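# Push the shaft through the tube until 7 cm protrudes

## Task

Slide the shaft deep into the tube so that roughly 7 cm of the shaft sticks out past the tube's bottom end. Anything already achieved must remain so when the scene ends. The reference pictures are named manual, manual 2 and manual 3.

## Robot and tools

Robot: two arms, left_arm and right_arm. Each carries a five-fingered hand; the left hand mirrors the right. Base positions in the scene frame are left_arm (+0.021, +0.231, +0.044) m and right_arm (+0.033, -0.345, +0.031) m, both nearly unrotated. A camera stand sits behind the arms.

Scene frame: origin at table-top height, halfway between the nominal bases. +x points out over the table, +y toward the left_arm side, +z up. Arm names do not match image sides. Reported hand positions (end_effector_position, metres) and orientations (end_effector_quat_wxyz) use this frame.

Hand point: a spot fixed to the palm, 0.05 m in front of it and 0.15 m out from the wrist face along the fingers. Its +z runs along straight fingers and +y points out of the palm. For the right hand, +x runs across the palm away from the thumb; for the left hand, +x runs toward the thumb. Straight fingers end 0.06 to 0.07 m past the point along +z, with their centre lines 0.06 m behind it along -y. A wrist bracket on the little-finger side can strike objects.

One row = 28 numbers, each in [-1, 1], always for both arms, in this order:
- left_arm dx, dy, dz, rx, ry, rz
- left hand little, ring, middle, index, thumb_bend, thumb_turn, force_limit, speed
- right_arm dx, dy, dz, rx, ry, rz
- right hand little, ring, middle, index, thumb_bend, thumb_turn, force_limit, speed

Pose numbers are offsets, not poses. They count from that arm's Hand target as it stood when the action or move began, along scene-frame axes. 1.0 equals 0.6 m of translation or 180 degrees of rotation. rx, ry, rz form a single rotation vector, turned about the Hand target's position. Every row in an action counts from the same start, so rows do not add up. A later action does count from the new target, so sending the same offset again moves the arm further. If the translation part is longer than 1.0, it is scaled down along its direction. All zeros re-requests the current Hand target; use that to regain control of an arm.

Hand numbers are absolute targets, not offsets. For fingers, -1 is straight and +1 is curled. For thumb_bend, -1 is straight and +1 fully bent. For thumb_turn, -1 is beside the palm and +1 opposite the fingers. force_limit maps -1..+1 linearly to about 0..10 N at the fingertip (0..15 N for the two thumb motors). speed runs from near zero at -1 to full at +0.48 and above. There is no 'leave unchanged' value: repeat the last eight numbers actually sent to that hand. If none have been sent yet, use its hand_measured six values plus hand_force_limit and hand_speed. With the thumb turned in, the hand grips objects about 0.035-0.065 m thick, or handles down to 0.025 m. For a gentle grip, close at speed -0.94 or slower. To grip harder, raise force_limit and send a target more closed than hand_measured.

Tools:
- execute_actions(actions, cameras): actions is a list of actions. Each action is up to 15 rows, one per 1/30 s step; a short action repeats its last row to fill 0.5 s. cameras lists names, or ["all"]; an empty actions list returns images by default.
- move(target, speed, blend, blocking, cameras): target is one row or up to 15 rows. Every row is an offset from the same starting Hand targets, not from the previous row. speed is in m/s, 0.002 to 4.3, default 0.25; turning is capped at twice that in rad/s. blend, in m, rounds corners in a list of rows; 0 means stop at each row. All paths finish together, and each move is capped at 10 s. blocking=false returns early while the motion continues. The paths do not avoid obstacles or the other arm.
- wait(seconds 0-10, cameras): lets time pass while holding the last commands.
- stop(cameras): brakes a running move.
- zoom_image(camera, region [x0, y0, x1, y1]): pixel box, at most 504 x 504, from the newest image of one camera.
- show_instructions(): shows the reference images.
- finished_scene(scene=1): ends the scene permanently.

Cameras: cam_head_left, cam_head_right, cam_high and cam_low are 896x504; cam_left_wrist and cam_right_wrist are 616x616 fisheye.

Results: Hand target is the last commanded pose after clipping. Hand points often rest 1-3 cm short, usually low, which does not mean contact; resend the missing distance as an offset. The move: line reports done, off_target, moving, held or fault. limits=paced means the pose was clipped; limits=held means steps were withheld.
hand_measured, hand_stopped_by (moving, target, force, stalled, fault) and hand_load_n follow the six-motor order. A load near 0 suggests a lost grip. Joint torques include gravity and carry offsets. Motor temperatures are also reported.

Cautions:
- Commanded orientation is clipped to within 40 degrees of the measured one per step, so make large turns in stages.
- Keep paths away from an arm's own base.
- Faster motion hits harder, and targets set deeper past contact press harder. To release a press, command back past the hand point.
- Do not let the arms touch or grip each other.
- Never slam fixed objects, drop parts, or release a moving part. Anything leaving the table means failure.
- Occasional pushes may disturb loose objects.
- Avoid long stretched or straining holds: a motor at 100 °C drops its arm, with a MOTOR HOT warning from 85 °C that may not appear.

Each tool is called after "Call:" in YAML: its name, and indented under it one key for each argument.

Reference images:

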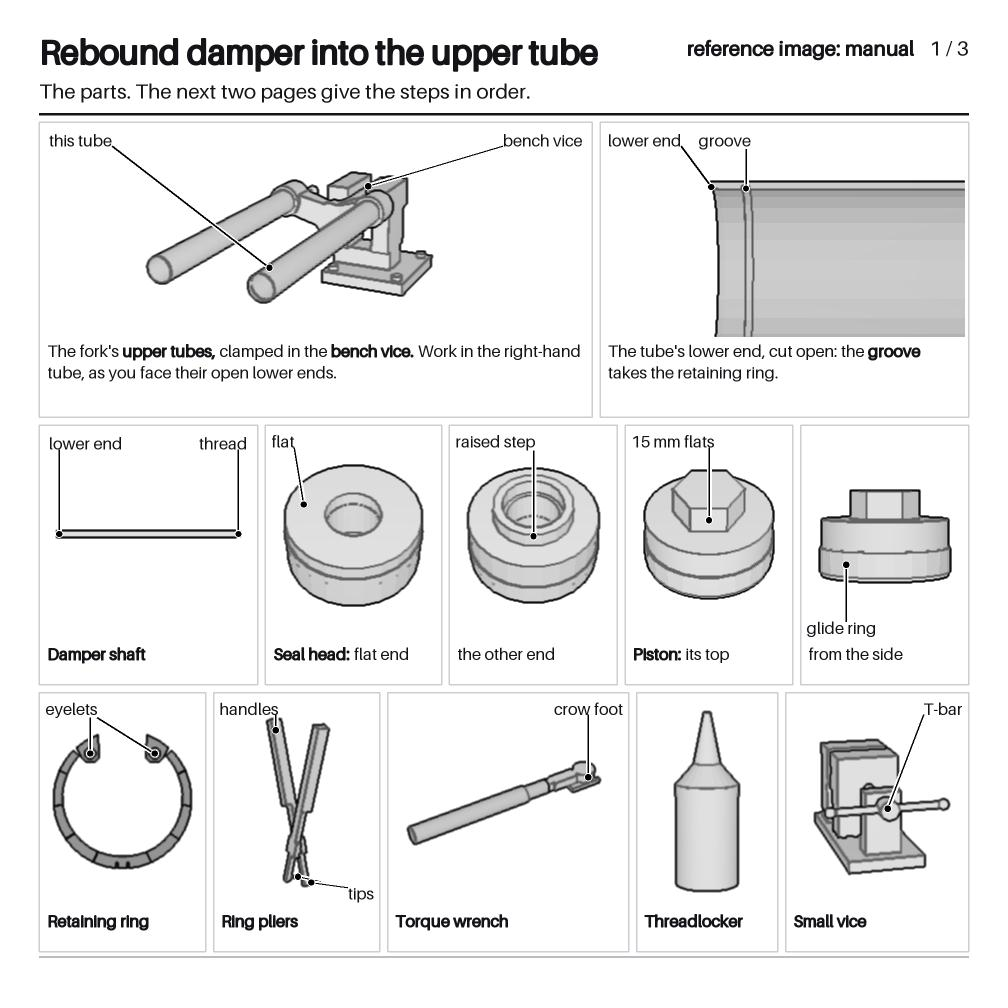

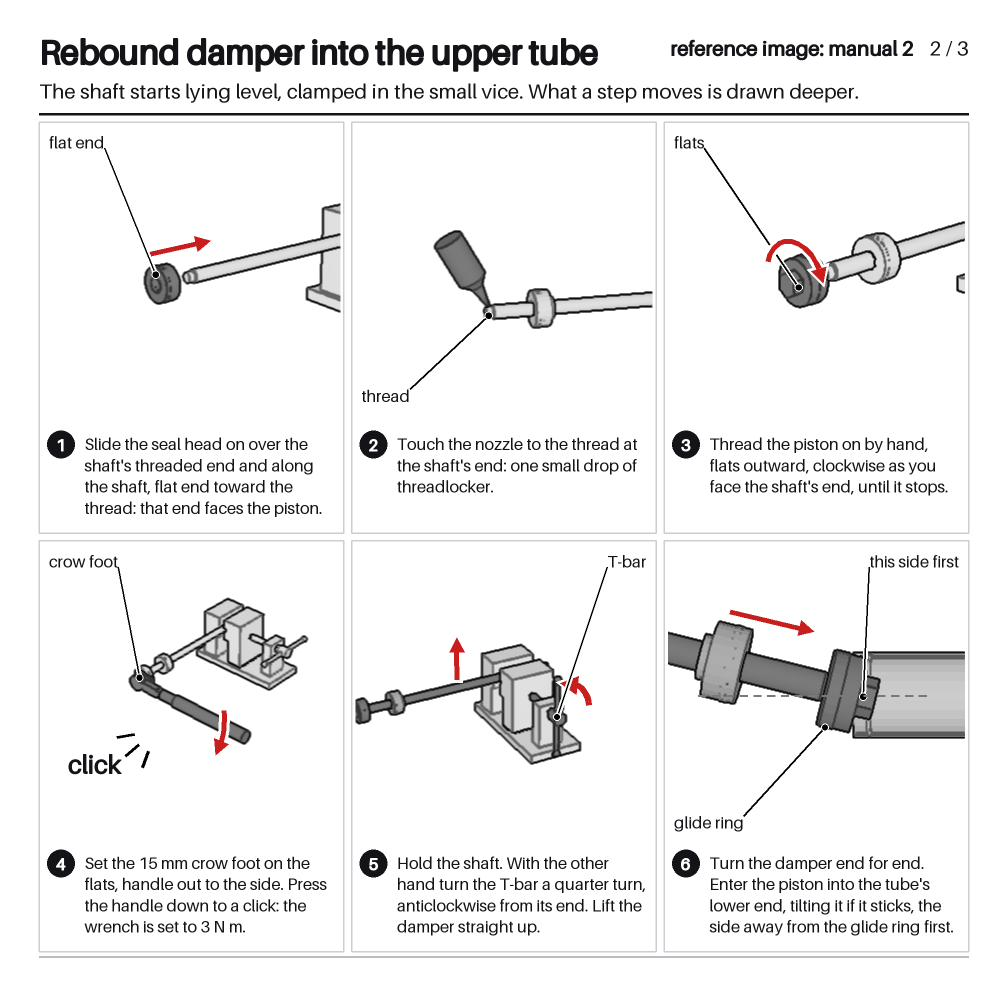

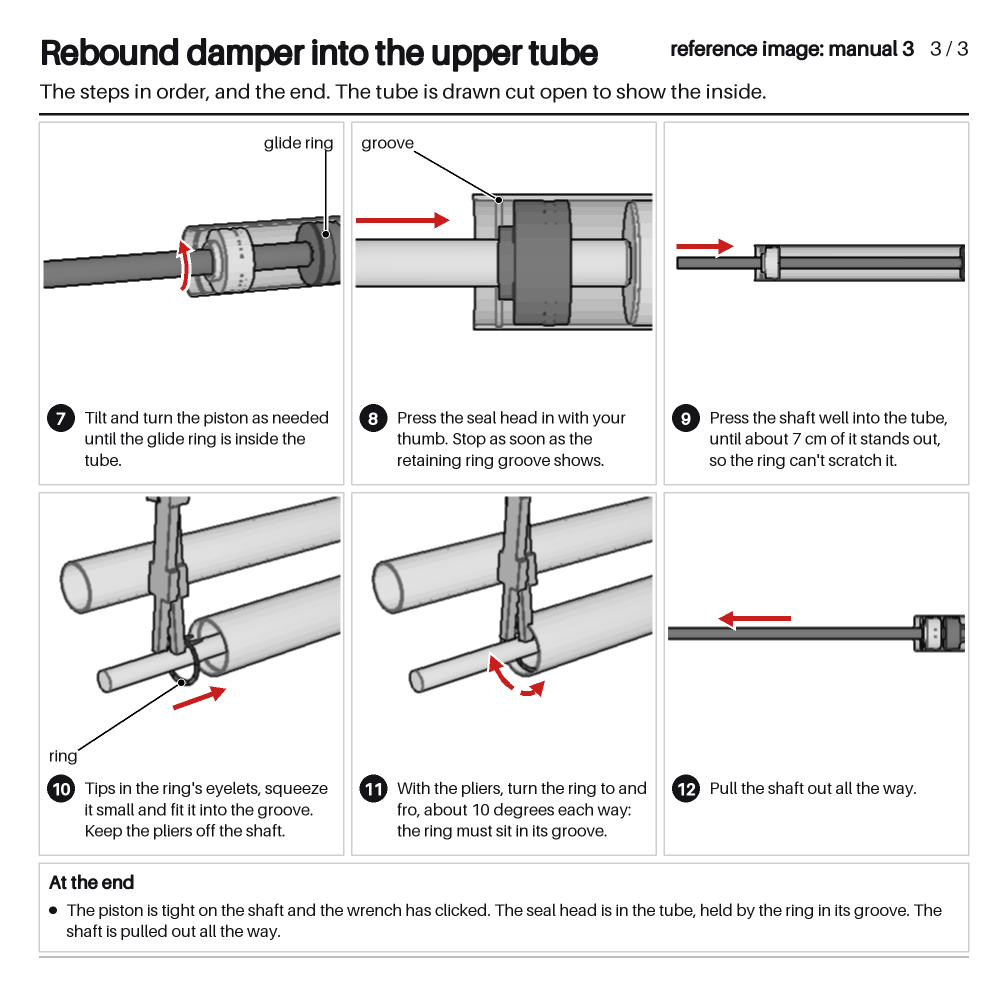

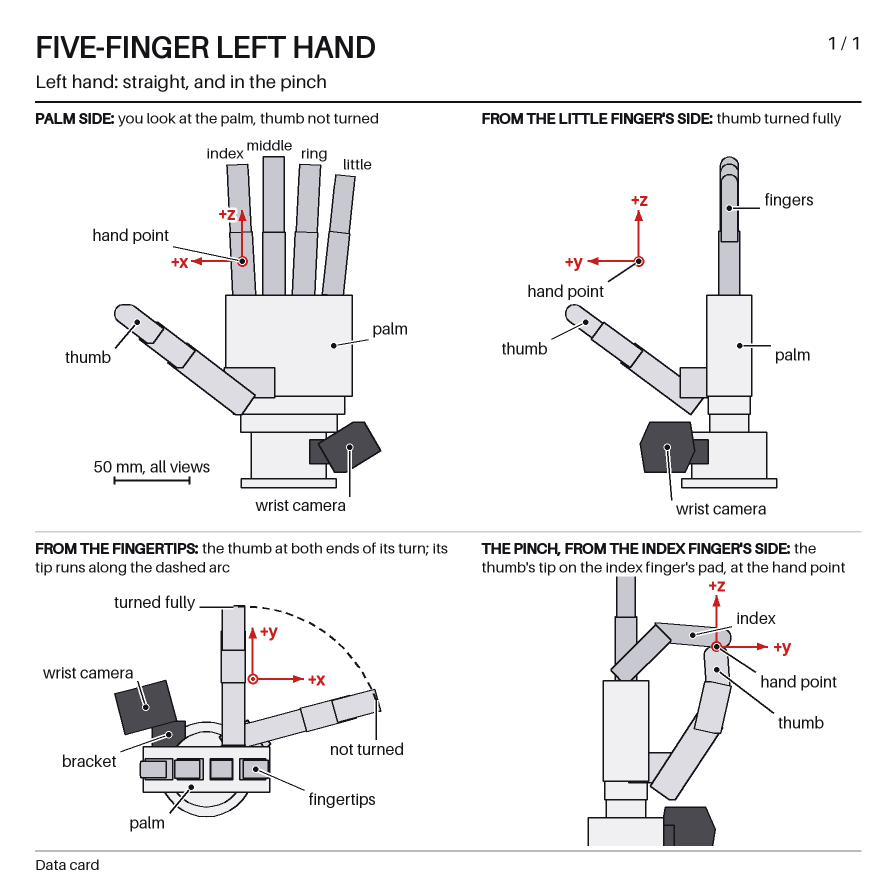

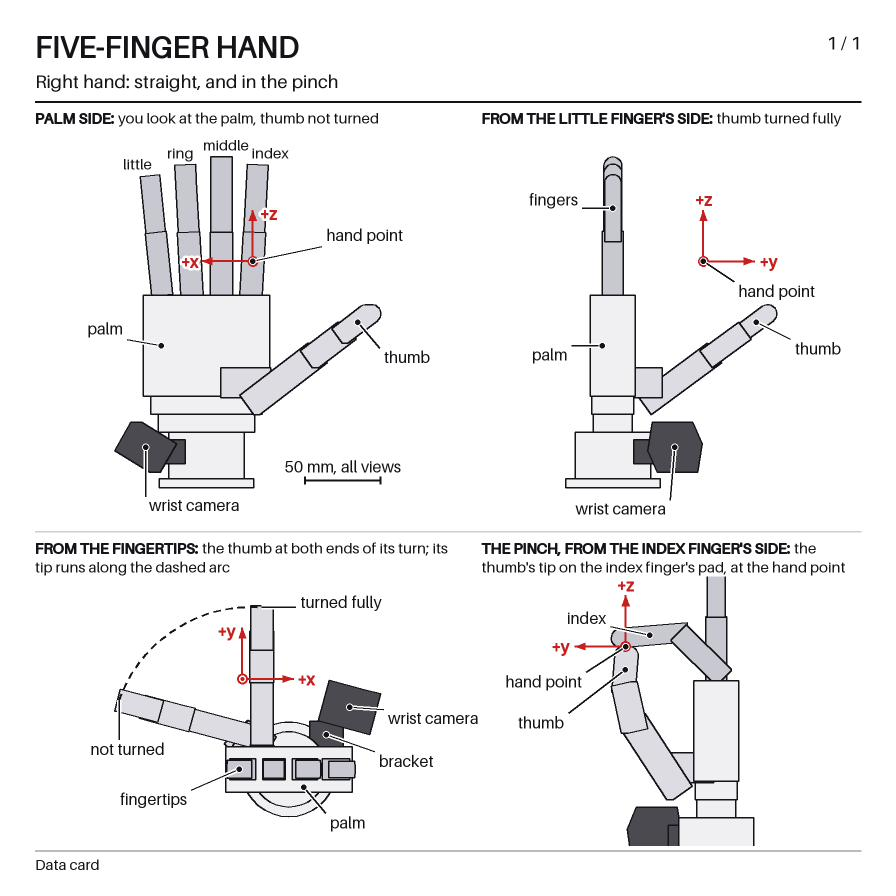

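## Session

Call:
execute_actions:
  actions: []
  cameras: ["all"]

Scene clock: 0.00 s.
left_arm: end_effector_position=(+0.6308, +0.5109, +0.1235) hand_measured=(-1.000, -1.000, -1.000, -1.000, -1.000, -1.000) hand_load_n=(+0.0, +0.0, +0.0, +0.0, +0.0, +0.0) hand_stopped_by=(target, target, target, target, target, target) hand_force_limit=0.00 hand_speed=-0.80 end_effector_quat_wxyz=(-0.140, +0.763, -0.629, +0.052) | right_arm: end_effector_position=(+0.7963, -0.5719, +0.1303) hand_measured=(-1.000, -1.000, -1.000, -1.000, -1.000, -1.000) hand_load_n=(+0.0, +0.0, +0.0, +0.0, +0.0, +0.0) hand_stopped_by=(target, target, target, target, target, target) hand_force_limit=0.00 hand_speed=-0.80 end_effector_quat_wxyz=(-0.458, +0.593, -0.389, +0.536)
Joint positions: left_arm=[0.45 2.122 1.959 -1.109 -0.023 0.257] | right_arm=[-0.425 2.102 1.371 0.723 -0.557 -0.287]
Joint velocities: within noise
Joint torques (N m): no reading
Motor temperatures (°C): left_arm=[24 24 26 22 24 22] | right_arm=[23 22 23 24 21 25]
Heat: left arm: hottest elbow 26 °C; right arm: hottest wrist roll 25 °C.
Hand target: left_arm +0.6388, +0.5148, +0.1364; -0.154, +0.762, -0.627, +0.059 | right_arm +0.8013, -0.5742, +0.1305; -0.458, +0.592, -0.387, +0.539

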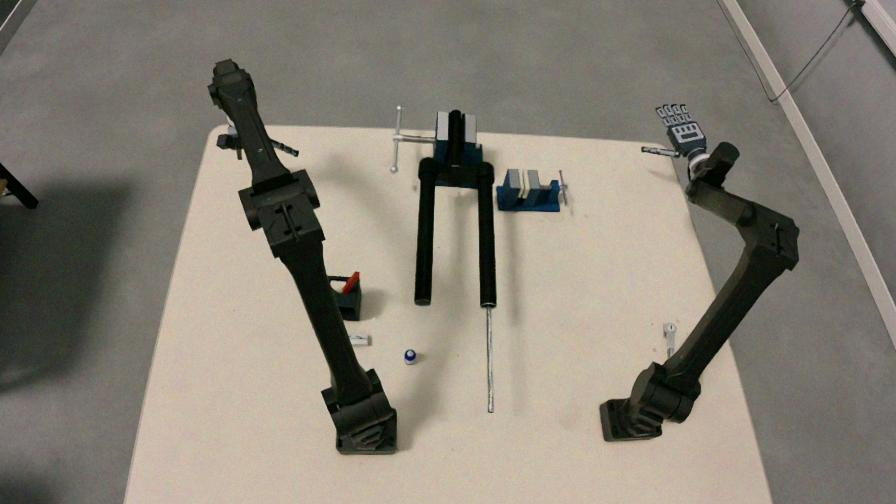

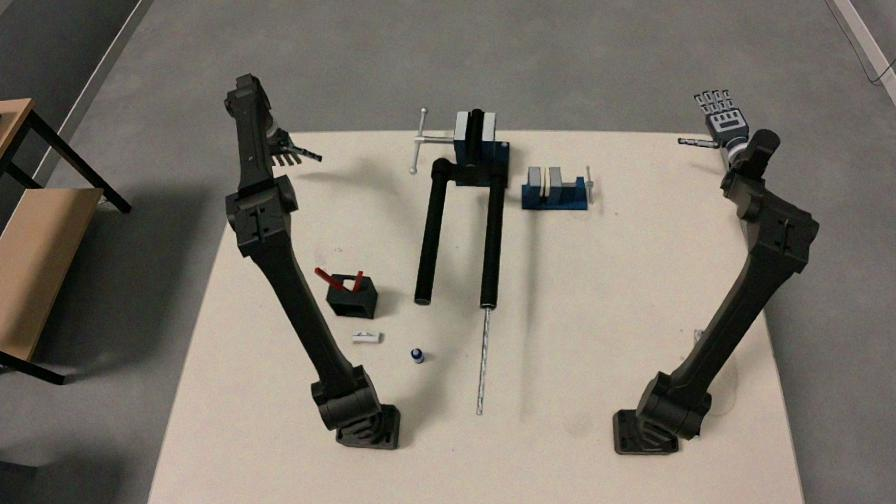

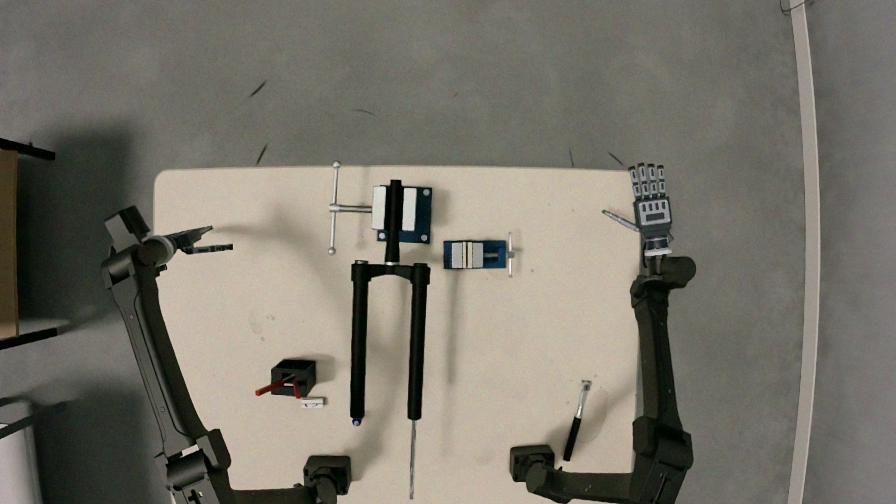

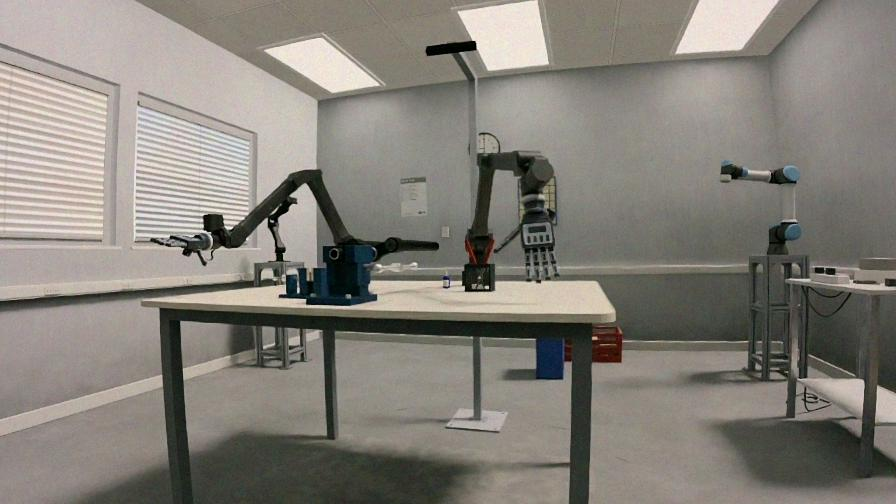

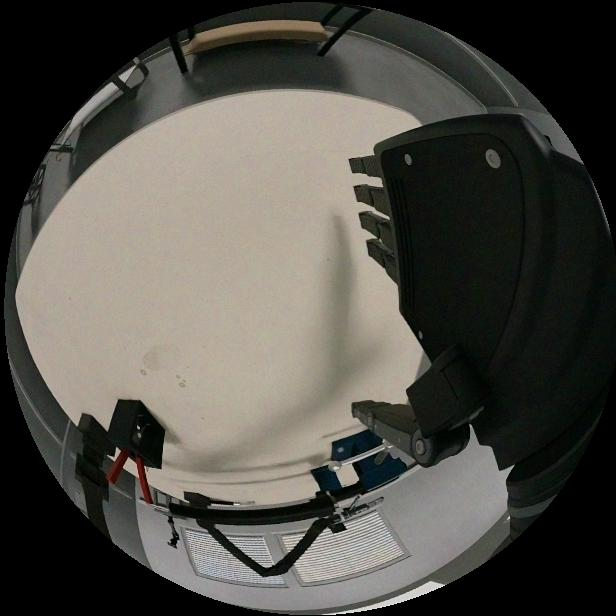

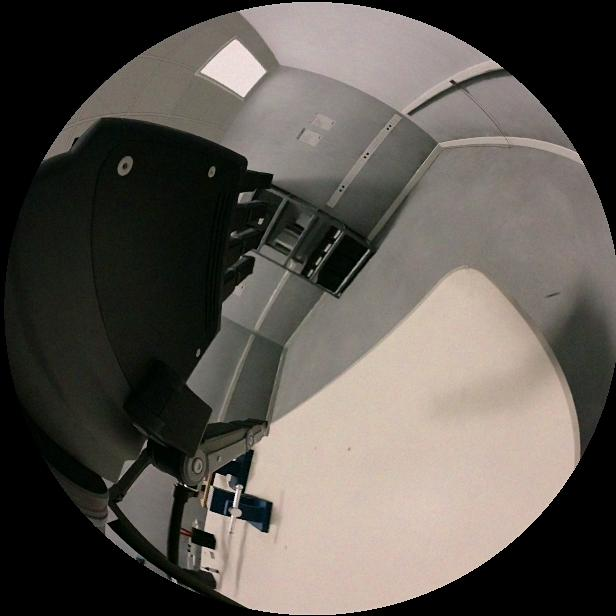

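Call:
zoom_image:
  camera: "cam_high"
  region: [320, 240, 520, 504]

Call:
zoom_image:
  camera: "cam_head_left"
  region: [380, 240, 580, 440]

Call:
zoom_image:
  camera: "cam_head_right"
  region: [380, 240, 580, 440]

Call:
zoom_image:
  camera: "cam_low"
  region: [260, 200, 500, 320]

Scaled by 1.909 from the camera's 896x504 image, which has a finer 1280x720 frame.

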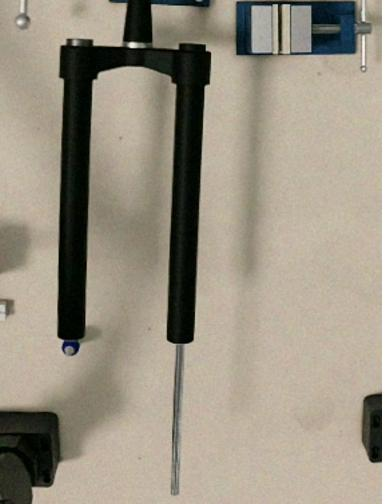

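Scaled by 2.520 from the camera's 896x504 image, which has a finer 1280x720 frame.

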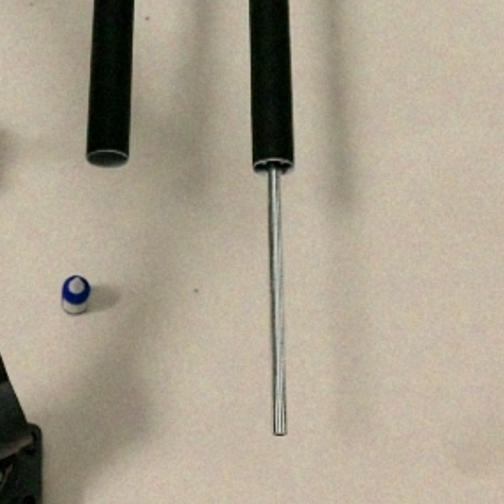

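Scaled by 2.520 from the camera's 896x504 image, which has a finer 1280x720 frame.

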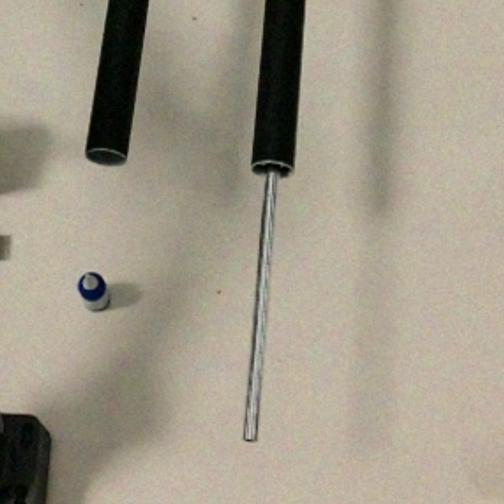

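Scaled by 2.100 from the camera's 896x504 image, which has a finer 1280x720 frame.

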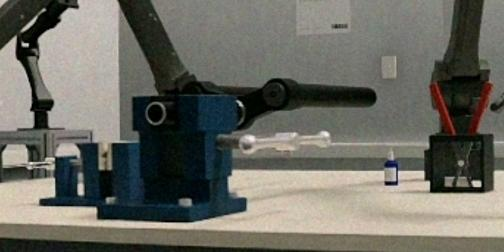

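Call:
move:
  target: [0,0,0,0,0,0,-1,-1,-1,-1,-1,-1,0,-0.8,-0.502,0.157,0.149,-0.09,0.493,0.028,-1,-1,-1,-1,-1,-1,0,-0.8]
  speed: 0.25
  cameras: ["cam_high","cam_head_right"]

Scene clock: 18.17 s.
left_arm: end_effector_position=(+0.6308, +0.5109, +0.1235) hand_measured=(-1.000, -1.000, -1.000, -1.000, -1.000, -1.000) hand_load_n=(+0.0, +0.0, +0.0, +0.0, +0.0, +0.0) hand_stopped_by=(target, target, target, target, target, target) hand_force_limit=0.00 hand_speed=-0.80 end_effector_quat_wxyz=(-0.140, +0.763, -0.629, +0.052) | right_arm: end_effector_position=(+0.4879, -0.4800, +0.2170) hand_measured=(-1.000, -1.000, -1.000, -1.000, -1.000, -1.000) hand_load_n=(+0.0, +0.0, +0.0, +0.0, +0.0, +0.0) hand_stopped_by=(target, target, target, target, target, target) hand_force_limit=0.00 hand_speed=-0.80 end_effector_quat_wxyz=(+0.000, +0.866, -0.499, -0.005)
Joint positions: left_arm=[0.45 2.122 1.959 -1.109 -0.023 0.257] | right_arm=[-0.24 1.764 1.671 -1.487 -0.002 -0.771]
Joint torques (N m): left_arm=[0.44 -17.44 9.81 0.98 -0.14 0.11] | right_arm=[-2.32 -16.5 11.97 0.16 0.04 0.03]
Heat: left arm: hottest shoulder 28 °C; right arm: hottest elbow 26 °C.
Hand target: left_arm +0.6388, +0.5148, +0.1364; -0.154, +0.762, -0.627, +0.059 | right_arm +0.5001, -0.4799, +0.2198; +0.000, +0.866, -0.500, -0.001
Off the commanded pose: left_arm 0.016 m, 2 deg | right_arm 0.013 m, 0 deg.
move: off_target (left_arm, right_arm)
Images, in order (width x height): cam_head_right 896x504, cam_high 896x504.

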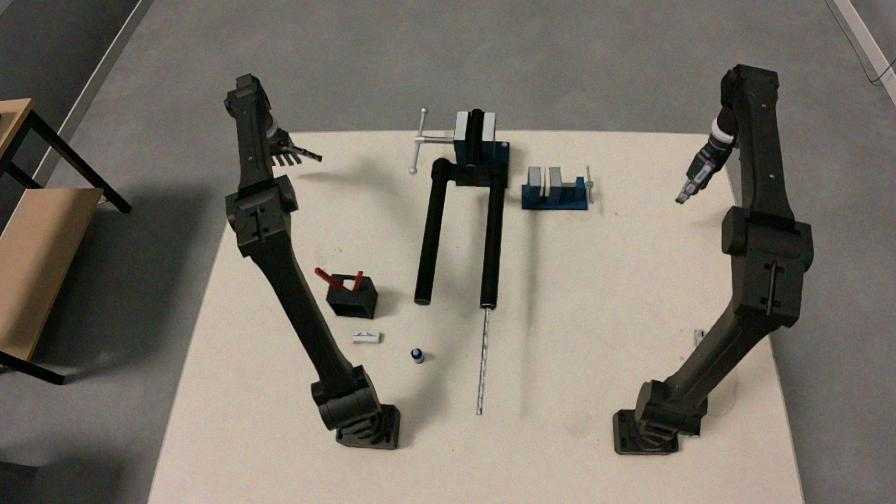

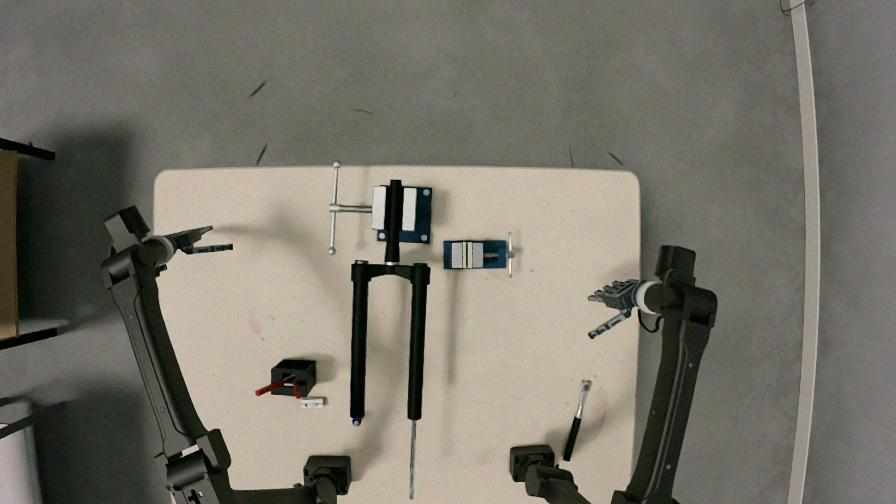

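Call:
move:
  target:
    - [0,0,0,0,0,0,-1,-1,-1,-1,-1,-1,0,-0.8,-0.362,0.3115,0.1,0,0,0.461,-1,-1,-1,-1,-1,-1,0,-0.8]
    - [0,0,0,0,0,0,-1,-1,-1,-1,-1,-1,0,-0.8,-0.510,0.4915,0.1,0,0,0.656,-1,-1,-1,-1,-1,-1,0,-0.8]
    - [0,0,0,0,0,0,-1,-1,-1,-1,-1,-1,0,-0.8,-0.750,0.5865,0.1,0,0,0.833,-1,-1,-1,-1,-1,-1,0,-0.8]
  speed: 0.3
  blend: 0.04
  cameras: ["cam_high","cam_head_right","cam_head_left","cam_low","cam_right_wrist"]

Scene clock: 36.53 s.
left_arm: end_effector_position=(+0.6308, +0.5109, +0.1235) hand_measured=(-1.000, -1.000, -1.000, -1.000, -1.000, -1.000) hand_load_n=(+0.0, +0.0, +0.0, +0.0, +0.0, -0.5) hand_stopped_by=(target, target, target, target, target, target) hand_force_limit=0.00 hand_speed=-0.80 end_effector_quat_wxyz=(-0.140, +0.763, -0.629, +0.052) | right_arm: end_effector_position=(+0.0532, -0.1355, +0.2748) hand_measured=(-1.000, -1.000, -1.000, -1.000, -1.000, -1.000) hand_load_n=(+0.0, +0.0, +0.0, +0.0, +0.0, +0.0) hand_stopped_by=(target, target, target, target, target, target) hand_force_limit=0.00 hand_speed=-0.80 end_effector_quat_wxyz=(+0.008, +0.707, +0.707, -0.006)
Joint positions: left_arm=[0.45 2.122 1.959 -1.109 -0.023 0.257] | right_arm=[1.743 0.982 1.055 -1.664 0 -1.405]
Joint torques (N m): left_arm=[-0.26 -17.14 9.83 1.06 -0.09 0.11] | right_arm=[-1.49 -4.07 10.45 0.8 0 0.07]
Motor temperatures (°C): left_arm=[24 30 29 22 24 22] | right_arm=[23 25 29 24 21 25]
Heat: left arm: hottest shoulder 30 °C; right arm: hottest elbow 29 °C.
Hand target: left_arm +0.6388, +0.5148, +0.1364; -0.154, +0.762, -0.627, +0.059 | right_arm +0.0502, -0.1281, +0.2797; +0.002, +0.707, +0.707, +0.000
Off the commanded pose: left_arm 0.016 m, 2 deg | right_arm 0.010 m, 1 deg.
move: off_target (left_arm)
camera_calibration:
cam_right_wrist: T_world_to_cam=[[0.960675, 0.26952, -0.0668069, 0.00739627], [0.267164, -0.831577, 0.486932, -0.254128], [0.0756829, -0.485631, -0.870881, 0.283768], [0, 0, 0, 1]] pos_world=[0.0393119, -0.0755137, 0.371365]
Images, in order (width x height): cam_head_left 896x504, cam_head_right 896x504, cam_high 896x504, cam_low 896x504, cam_right_wrist 616x616.

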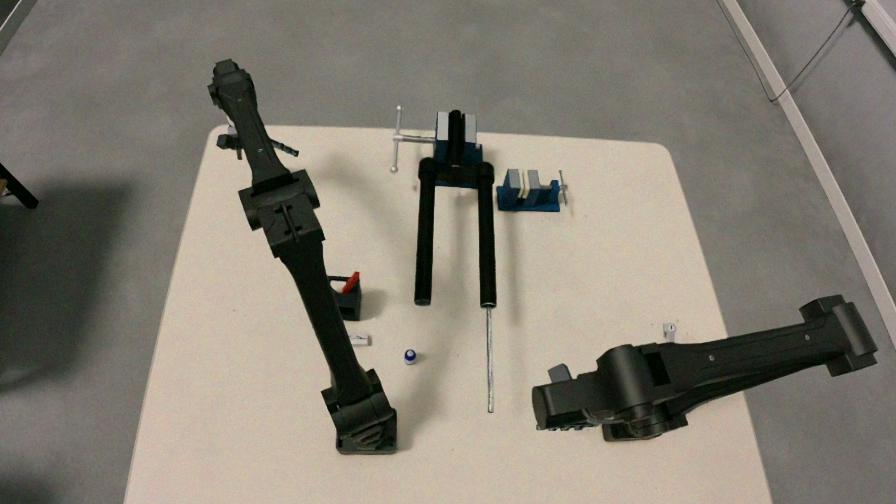

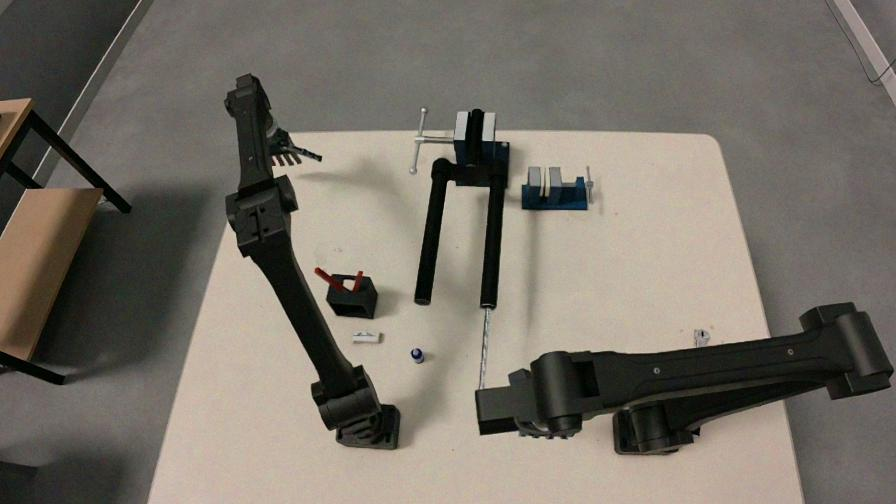

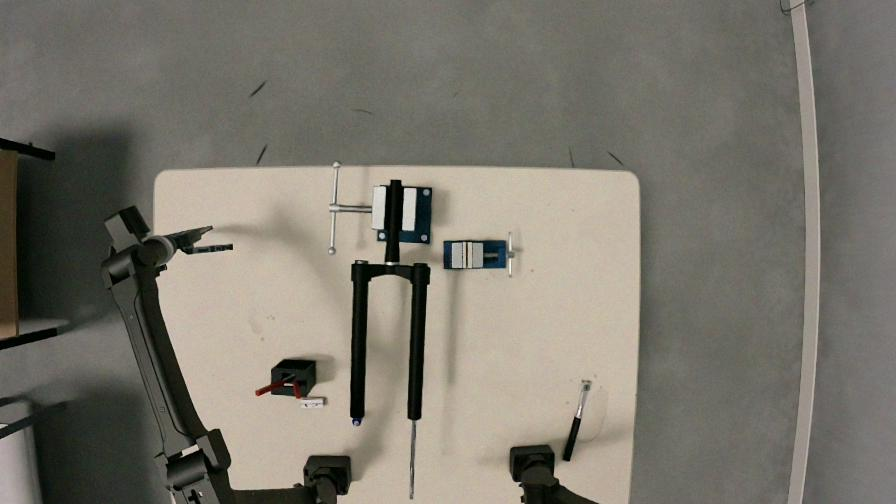

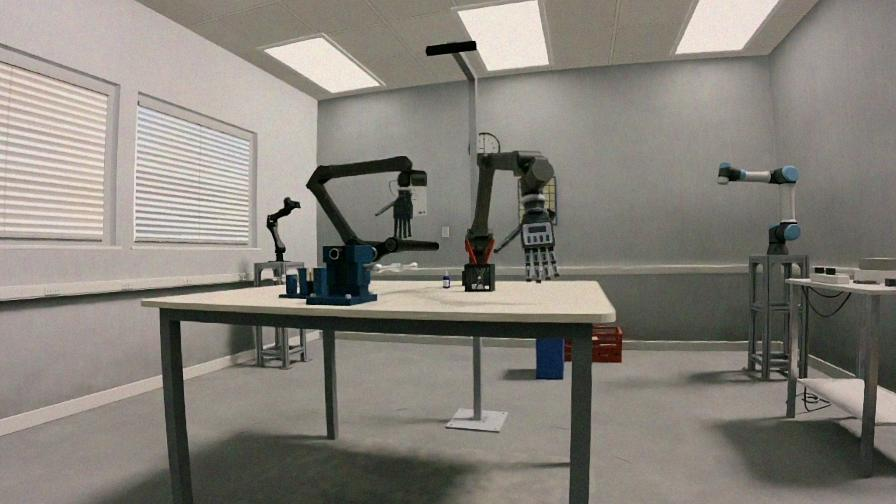

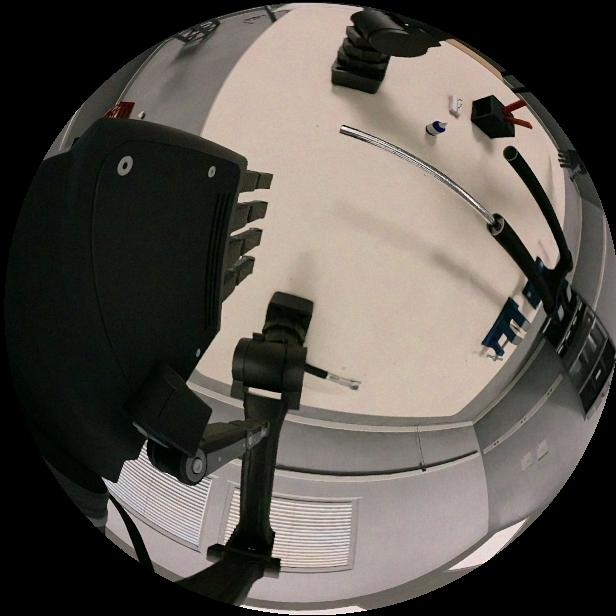

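Call:
move:
  target:
    - [0,0,0,0,0,0,-1,-1,-1,-1,-1,-1,0,-0.8,-0.0753,0.1552,0,0,0,0,-1,-1,-1,-1,-1,-1,0,-0.8]
    - [0,0,0,0,0,0,-1,-1,-1,-1,-1,-1,0,-0.8,-0.0753,0.1552,-0.2495,0,0,0,-1,-1,-1,-1,-1,-1,0,-0.8]
  speed: 0.2
  blend: 0.02
  cameras: ["cam_high","cam_head_right","cam_head_left","cam_low","cam_right_wrist"]

Scene clock: 51.07 s.
left_arm: end_effector_position=(+0.6308, +0.5109, +0.1235) hand_measured=(-1.000, -1.000, -1.000, -1.000, -1.000, -1.000) hand_load_n=(+0.0, +0.0, +0.0, +0.0, +0.0, +0.0) hand_stopped_by=(target, target, target, target, target, target) hand_force_limit=0.00 hand_speed=-0.80 end_effector_quat_wxyz=(-0.140, +0.763, -0.629, +0.052) | right_arm: end_effector_position=(+0.0079, -0.0368, +0.1343) hand_measured=(-1.000, -1.000, -1.000, -1.000, -1.000, -1.000) hand_load_n=(+0.0, +0.0, +0.0, +0.0, -0.5, +0.0) hand_stopped_by=(target, target, target, target, target, target) hand_force_limit=0.00 hand_speed=-0.80 end_effector_quat_wxyz=(+0.000, +0.707, +0.707, +0.000)
Joint positions: left_arm=[0.45 2.122 1.959 -1.109 -0.023 0.257] | right_arm=[1.824 1.325 0.941 -1.187 0 -1.323]
Joint torques (N m): left_arm=[1.2 -17.61 9.76 0.72 -0.05 0.07] | right_arm=[-1.49 -9.05 8.12 1.06 0 0.03]
Heat: left arm: hottest shoulder 32 °C; right arm: hottest elbow 29 °C.
Hand target: left_arm +0.6388, +0.5148, +0.1364; -0.154, +0.762, -0.627, +0.059 | right_arm +0.0049, -0.0350, +0.1301; +0.001, +0.707, +0.707, +0.000
Off the commanded pose: left_arm 0.016 m, 2 deg | right_arm 0.005 m, 0 deg.
move: off_target (left_arm)
camera_calibration:
cam_right_wrist: T_world_to_cam=[[0.960553, 0.270477, -0.064657, 0.0146113], [0.268435, -0.841014, 0.469722, -0.0895751], [0.0726717, -0.468549, -0.880443, 0.214702], [0, 0, 0, 1]] pos_world=[-0.00559266, 0.0213127, 0.232053]
Images, in order (width x height): cam_head_left 896x504, cam_head_right 896x504, cam_high 896x504, cam_low 896x504, cam_right_wrist 616x616.

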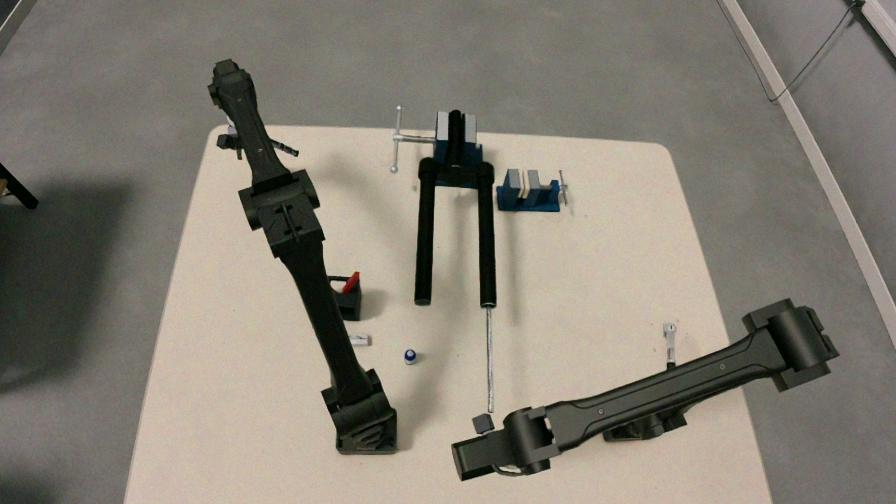

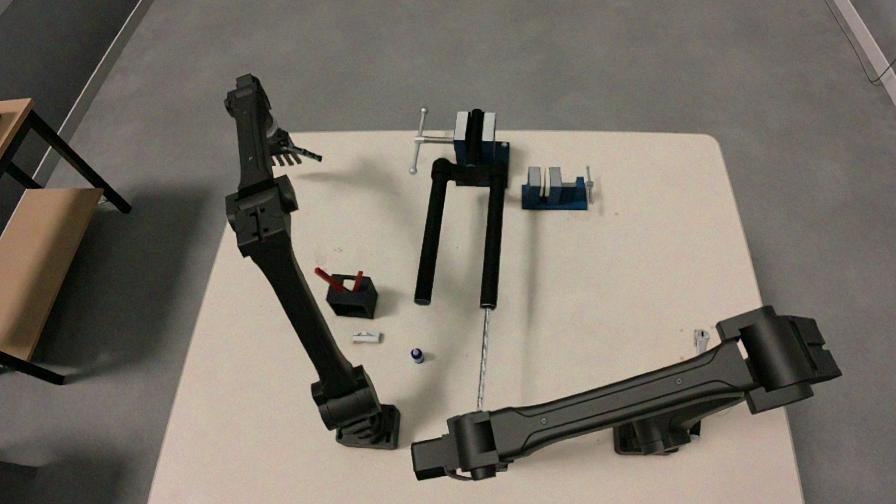

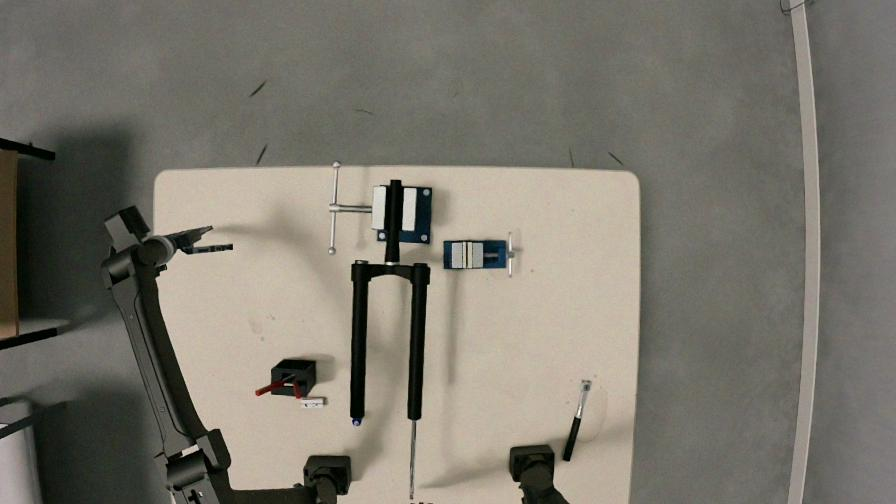

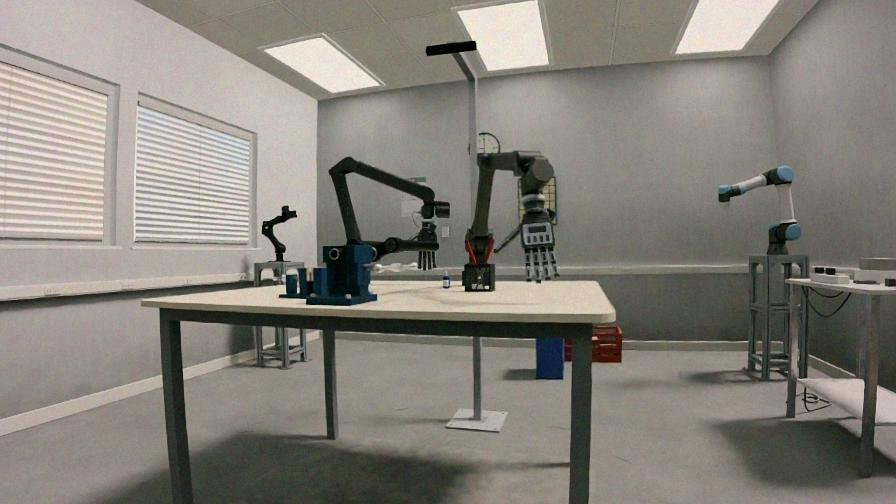

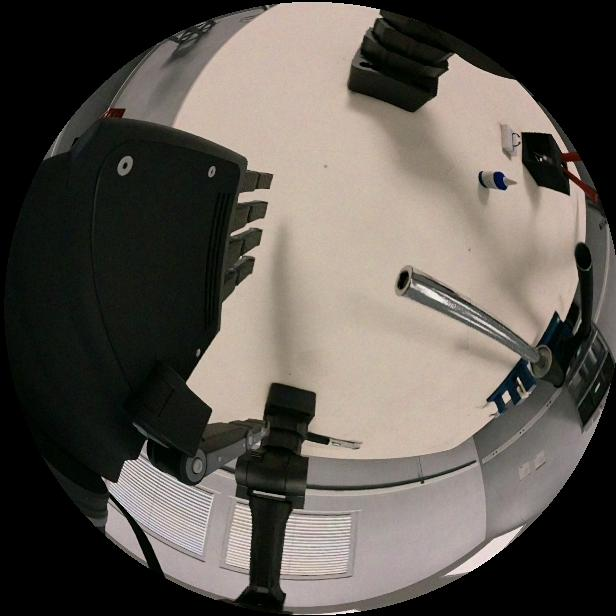

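Call:
move:
  target: [0,0,0,0,0,0,-1,-1,-1,-1,-1,-1,0,-0.8,0.0835,0.0133,-0.0335,0,0,0,-1,-1,-1,-1,-1,-1,0,-0.8]
  speed: 0.1
  cameras: ["cam_high","cam_head_right","cam_head_left","cam_low","cam_right_wrist"]

Scene clock: 71.77 s.
left_arm: end_effector_position=(+0.6308, +0.5109, +0.1235) hand_measured=(-1.000, -1.000, -1.000, -1.000, -1.000, -1.000) hand_load_n=(+0.0, +0.0, +0.0, +0.0, -0.5, +0.0) hand_stopped_by=(target, target, target, target, target, target) hand_force_limit=0.00 hand_speed=-0.80 end_effector_quat_wxyz=(-0.140, +0.763, -0.629, +0.052) | right_arm: end_effector_position=(+0.0525, -0.0282, +0.1163) hand_measured=(-1.000, -1.000, -1.000, -1.000, -1.000, -1.000) hand_load_n=(+0.0, +0.0, +0.0, +0.0, +0.0, +0.0) hand_stopped_by=(target, target, target, target, target, target) hand_force_limit=0.00 hand_speed=-0.80 end_effector_quat_wxyz=(-0.002, +0.708, +0.706, +0.003)
Joint positions: left_arm=[0.45 2.122 1.959 -1.109 -0.023 0.257] | right_arm=[1.695 1.341 0.906 -1.128 0.001 -1.451]
Joint torques (N m): left_arm=[1.26 -17.9 9.77 0.68 -0.1 0.06] | right_arm=[-3.72 -9.11 7.76 0.75 -0.03 -0.08]
Heat: left arm: hottest shoulder 33 °C; right arm: hottest elbow 30 °C.
Hand target: left_arm +0.6388, +0.5148, +0.1364; -0.154, +0.762, -0.627, +0.059 | right_arm +0.0551, -0.0269, +0.1099; +0.001, +0.707, +0.707, +0.000
Off the commanded pose: left_arm 0.016 m, 2 deg | right_arm 0.007 m, 1 deg.
move: off_target (left_arm)
camera_calibration:
cam_right_wrist: T_world_to_cam=[[0.960951, 0.269756, -0.0616896, -0.0320425], [0.266922, -0.844806, 0.463741, -0.0851455], [0.0729811, -0.462099, -0.88382, 0.200198], [0, 0, 0, 1]] pos_world=[0.0389079, 0.0292234, 0.214448]
Images, in order (width x height): cam_head_left 896x504, cam_head_right 896x504, cam_high 896x504, cam_low 896x504, cam_right_wrist 616x616.

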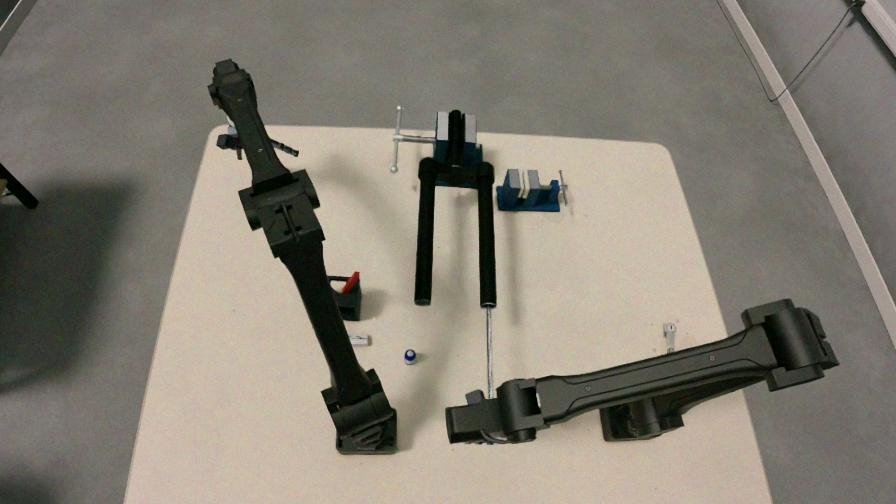

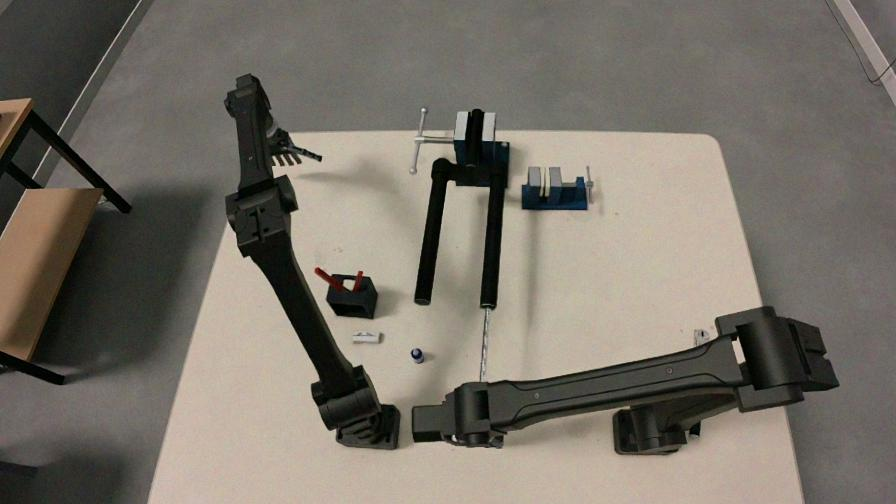

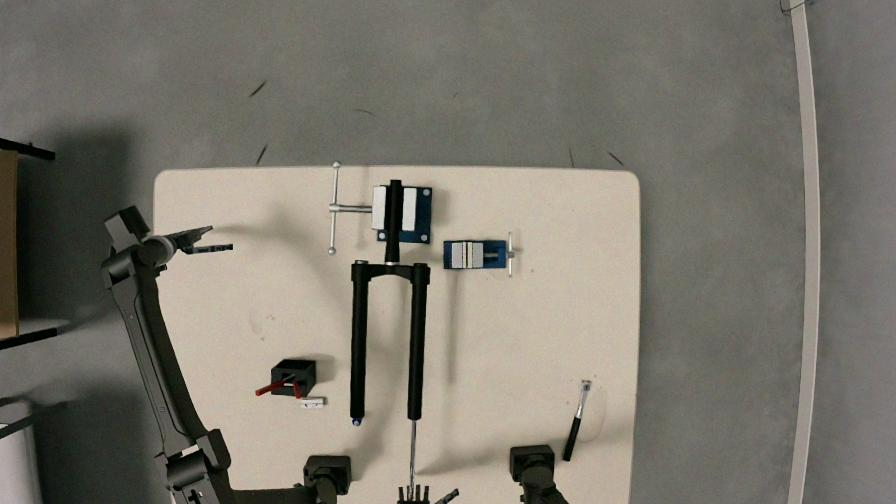

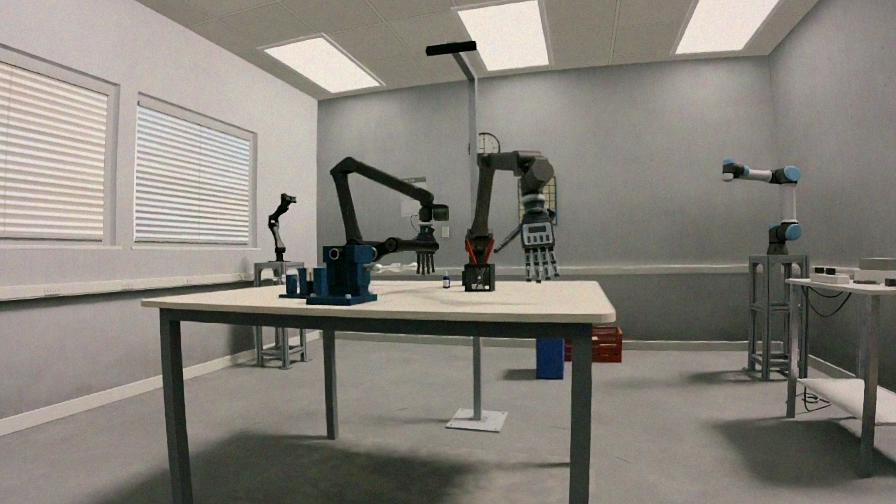

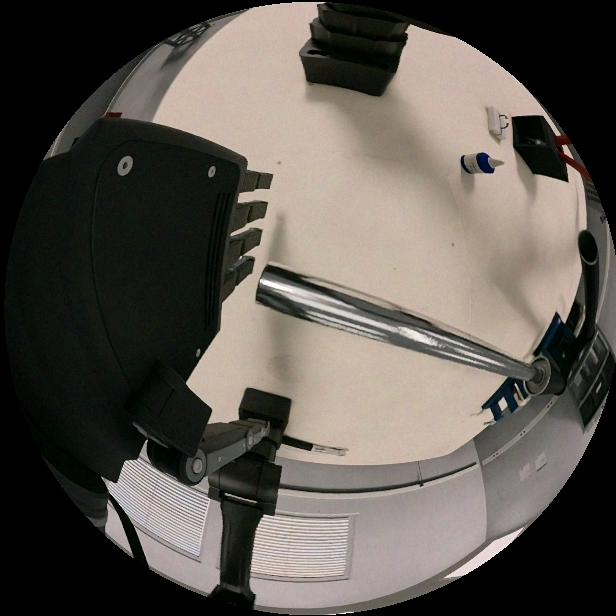

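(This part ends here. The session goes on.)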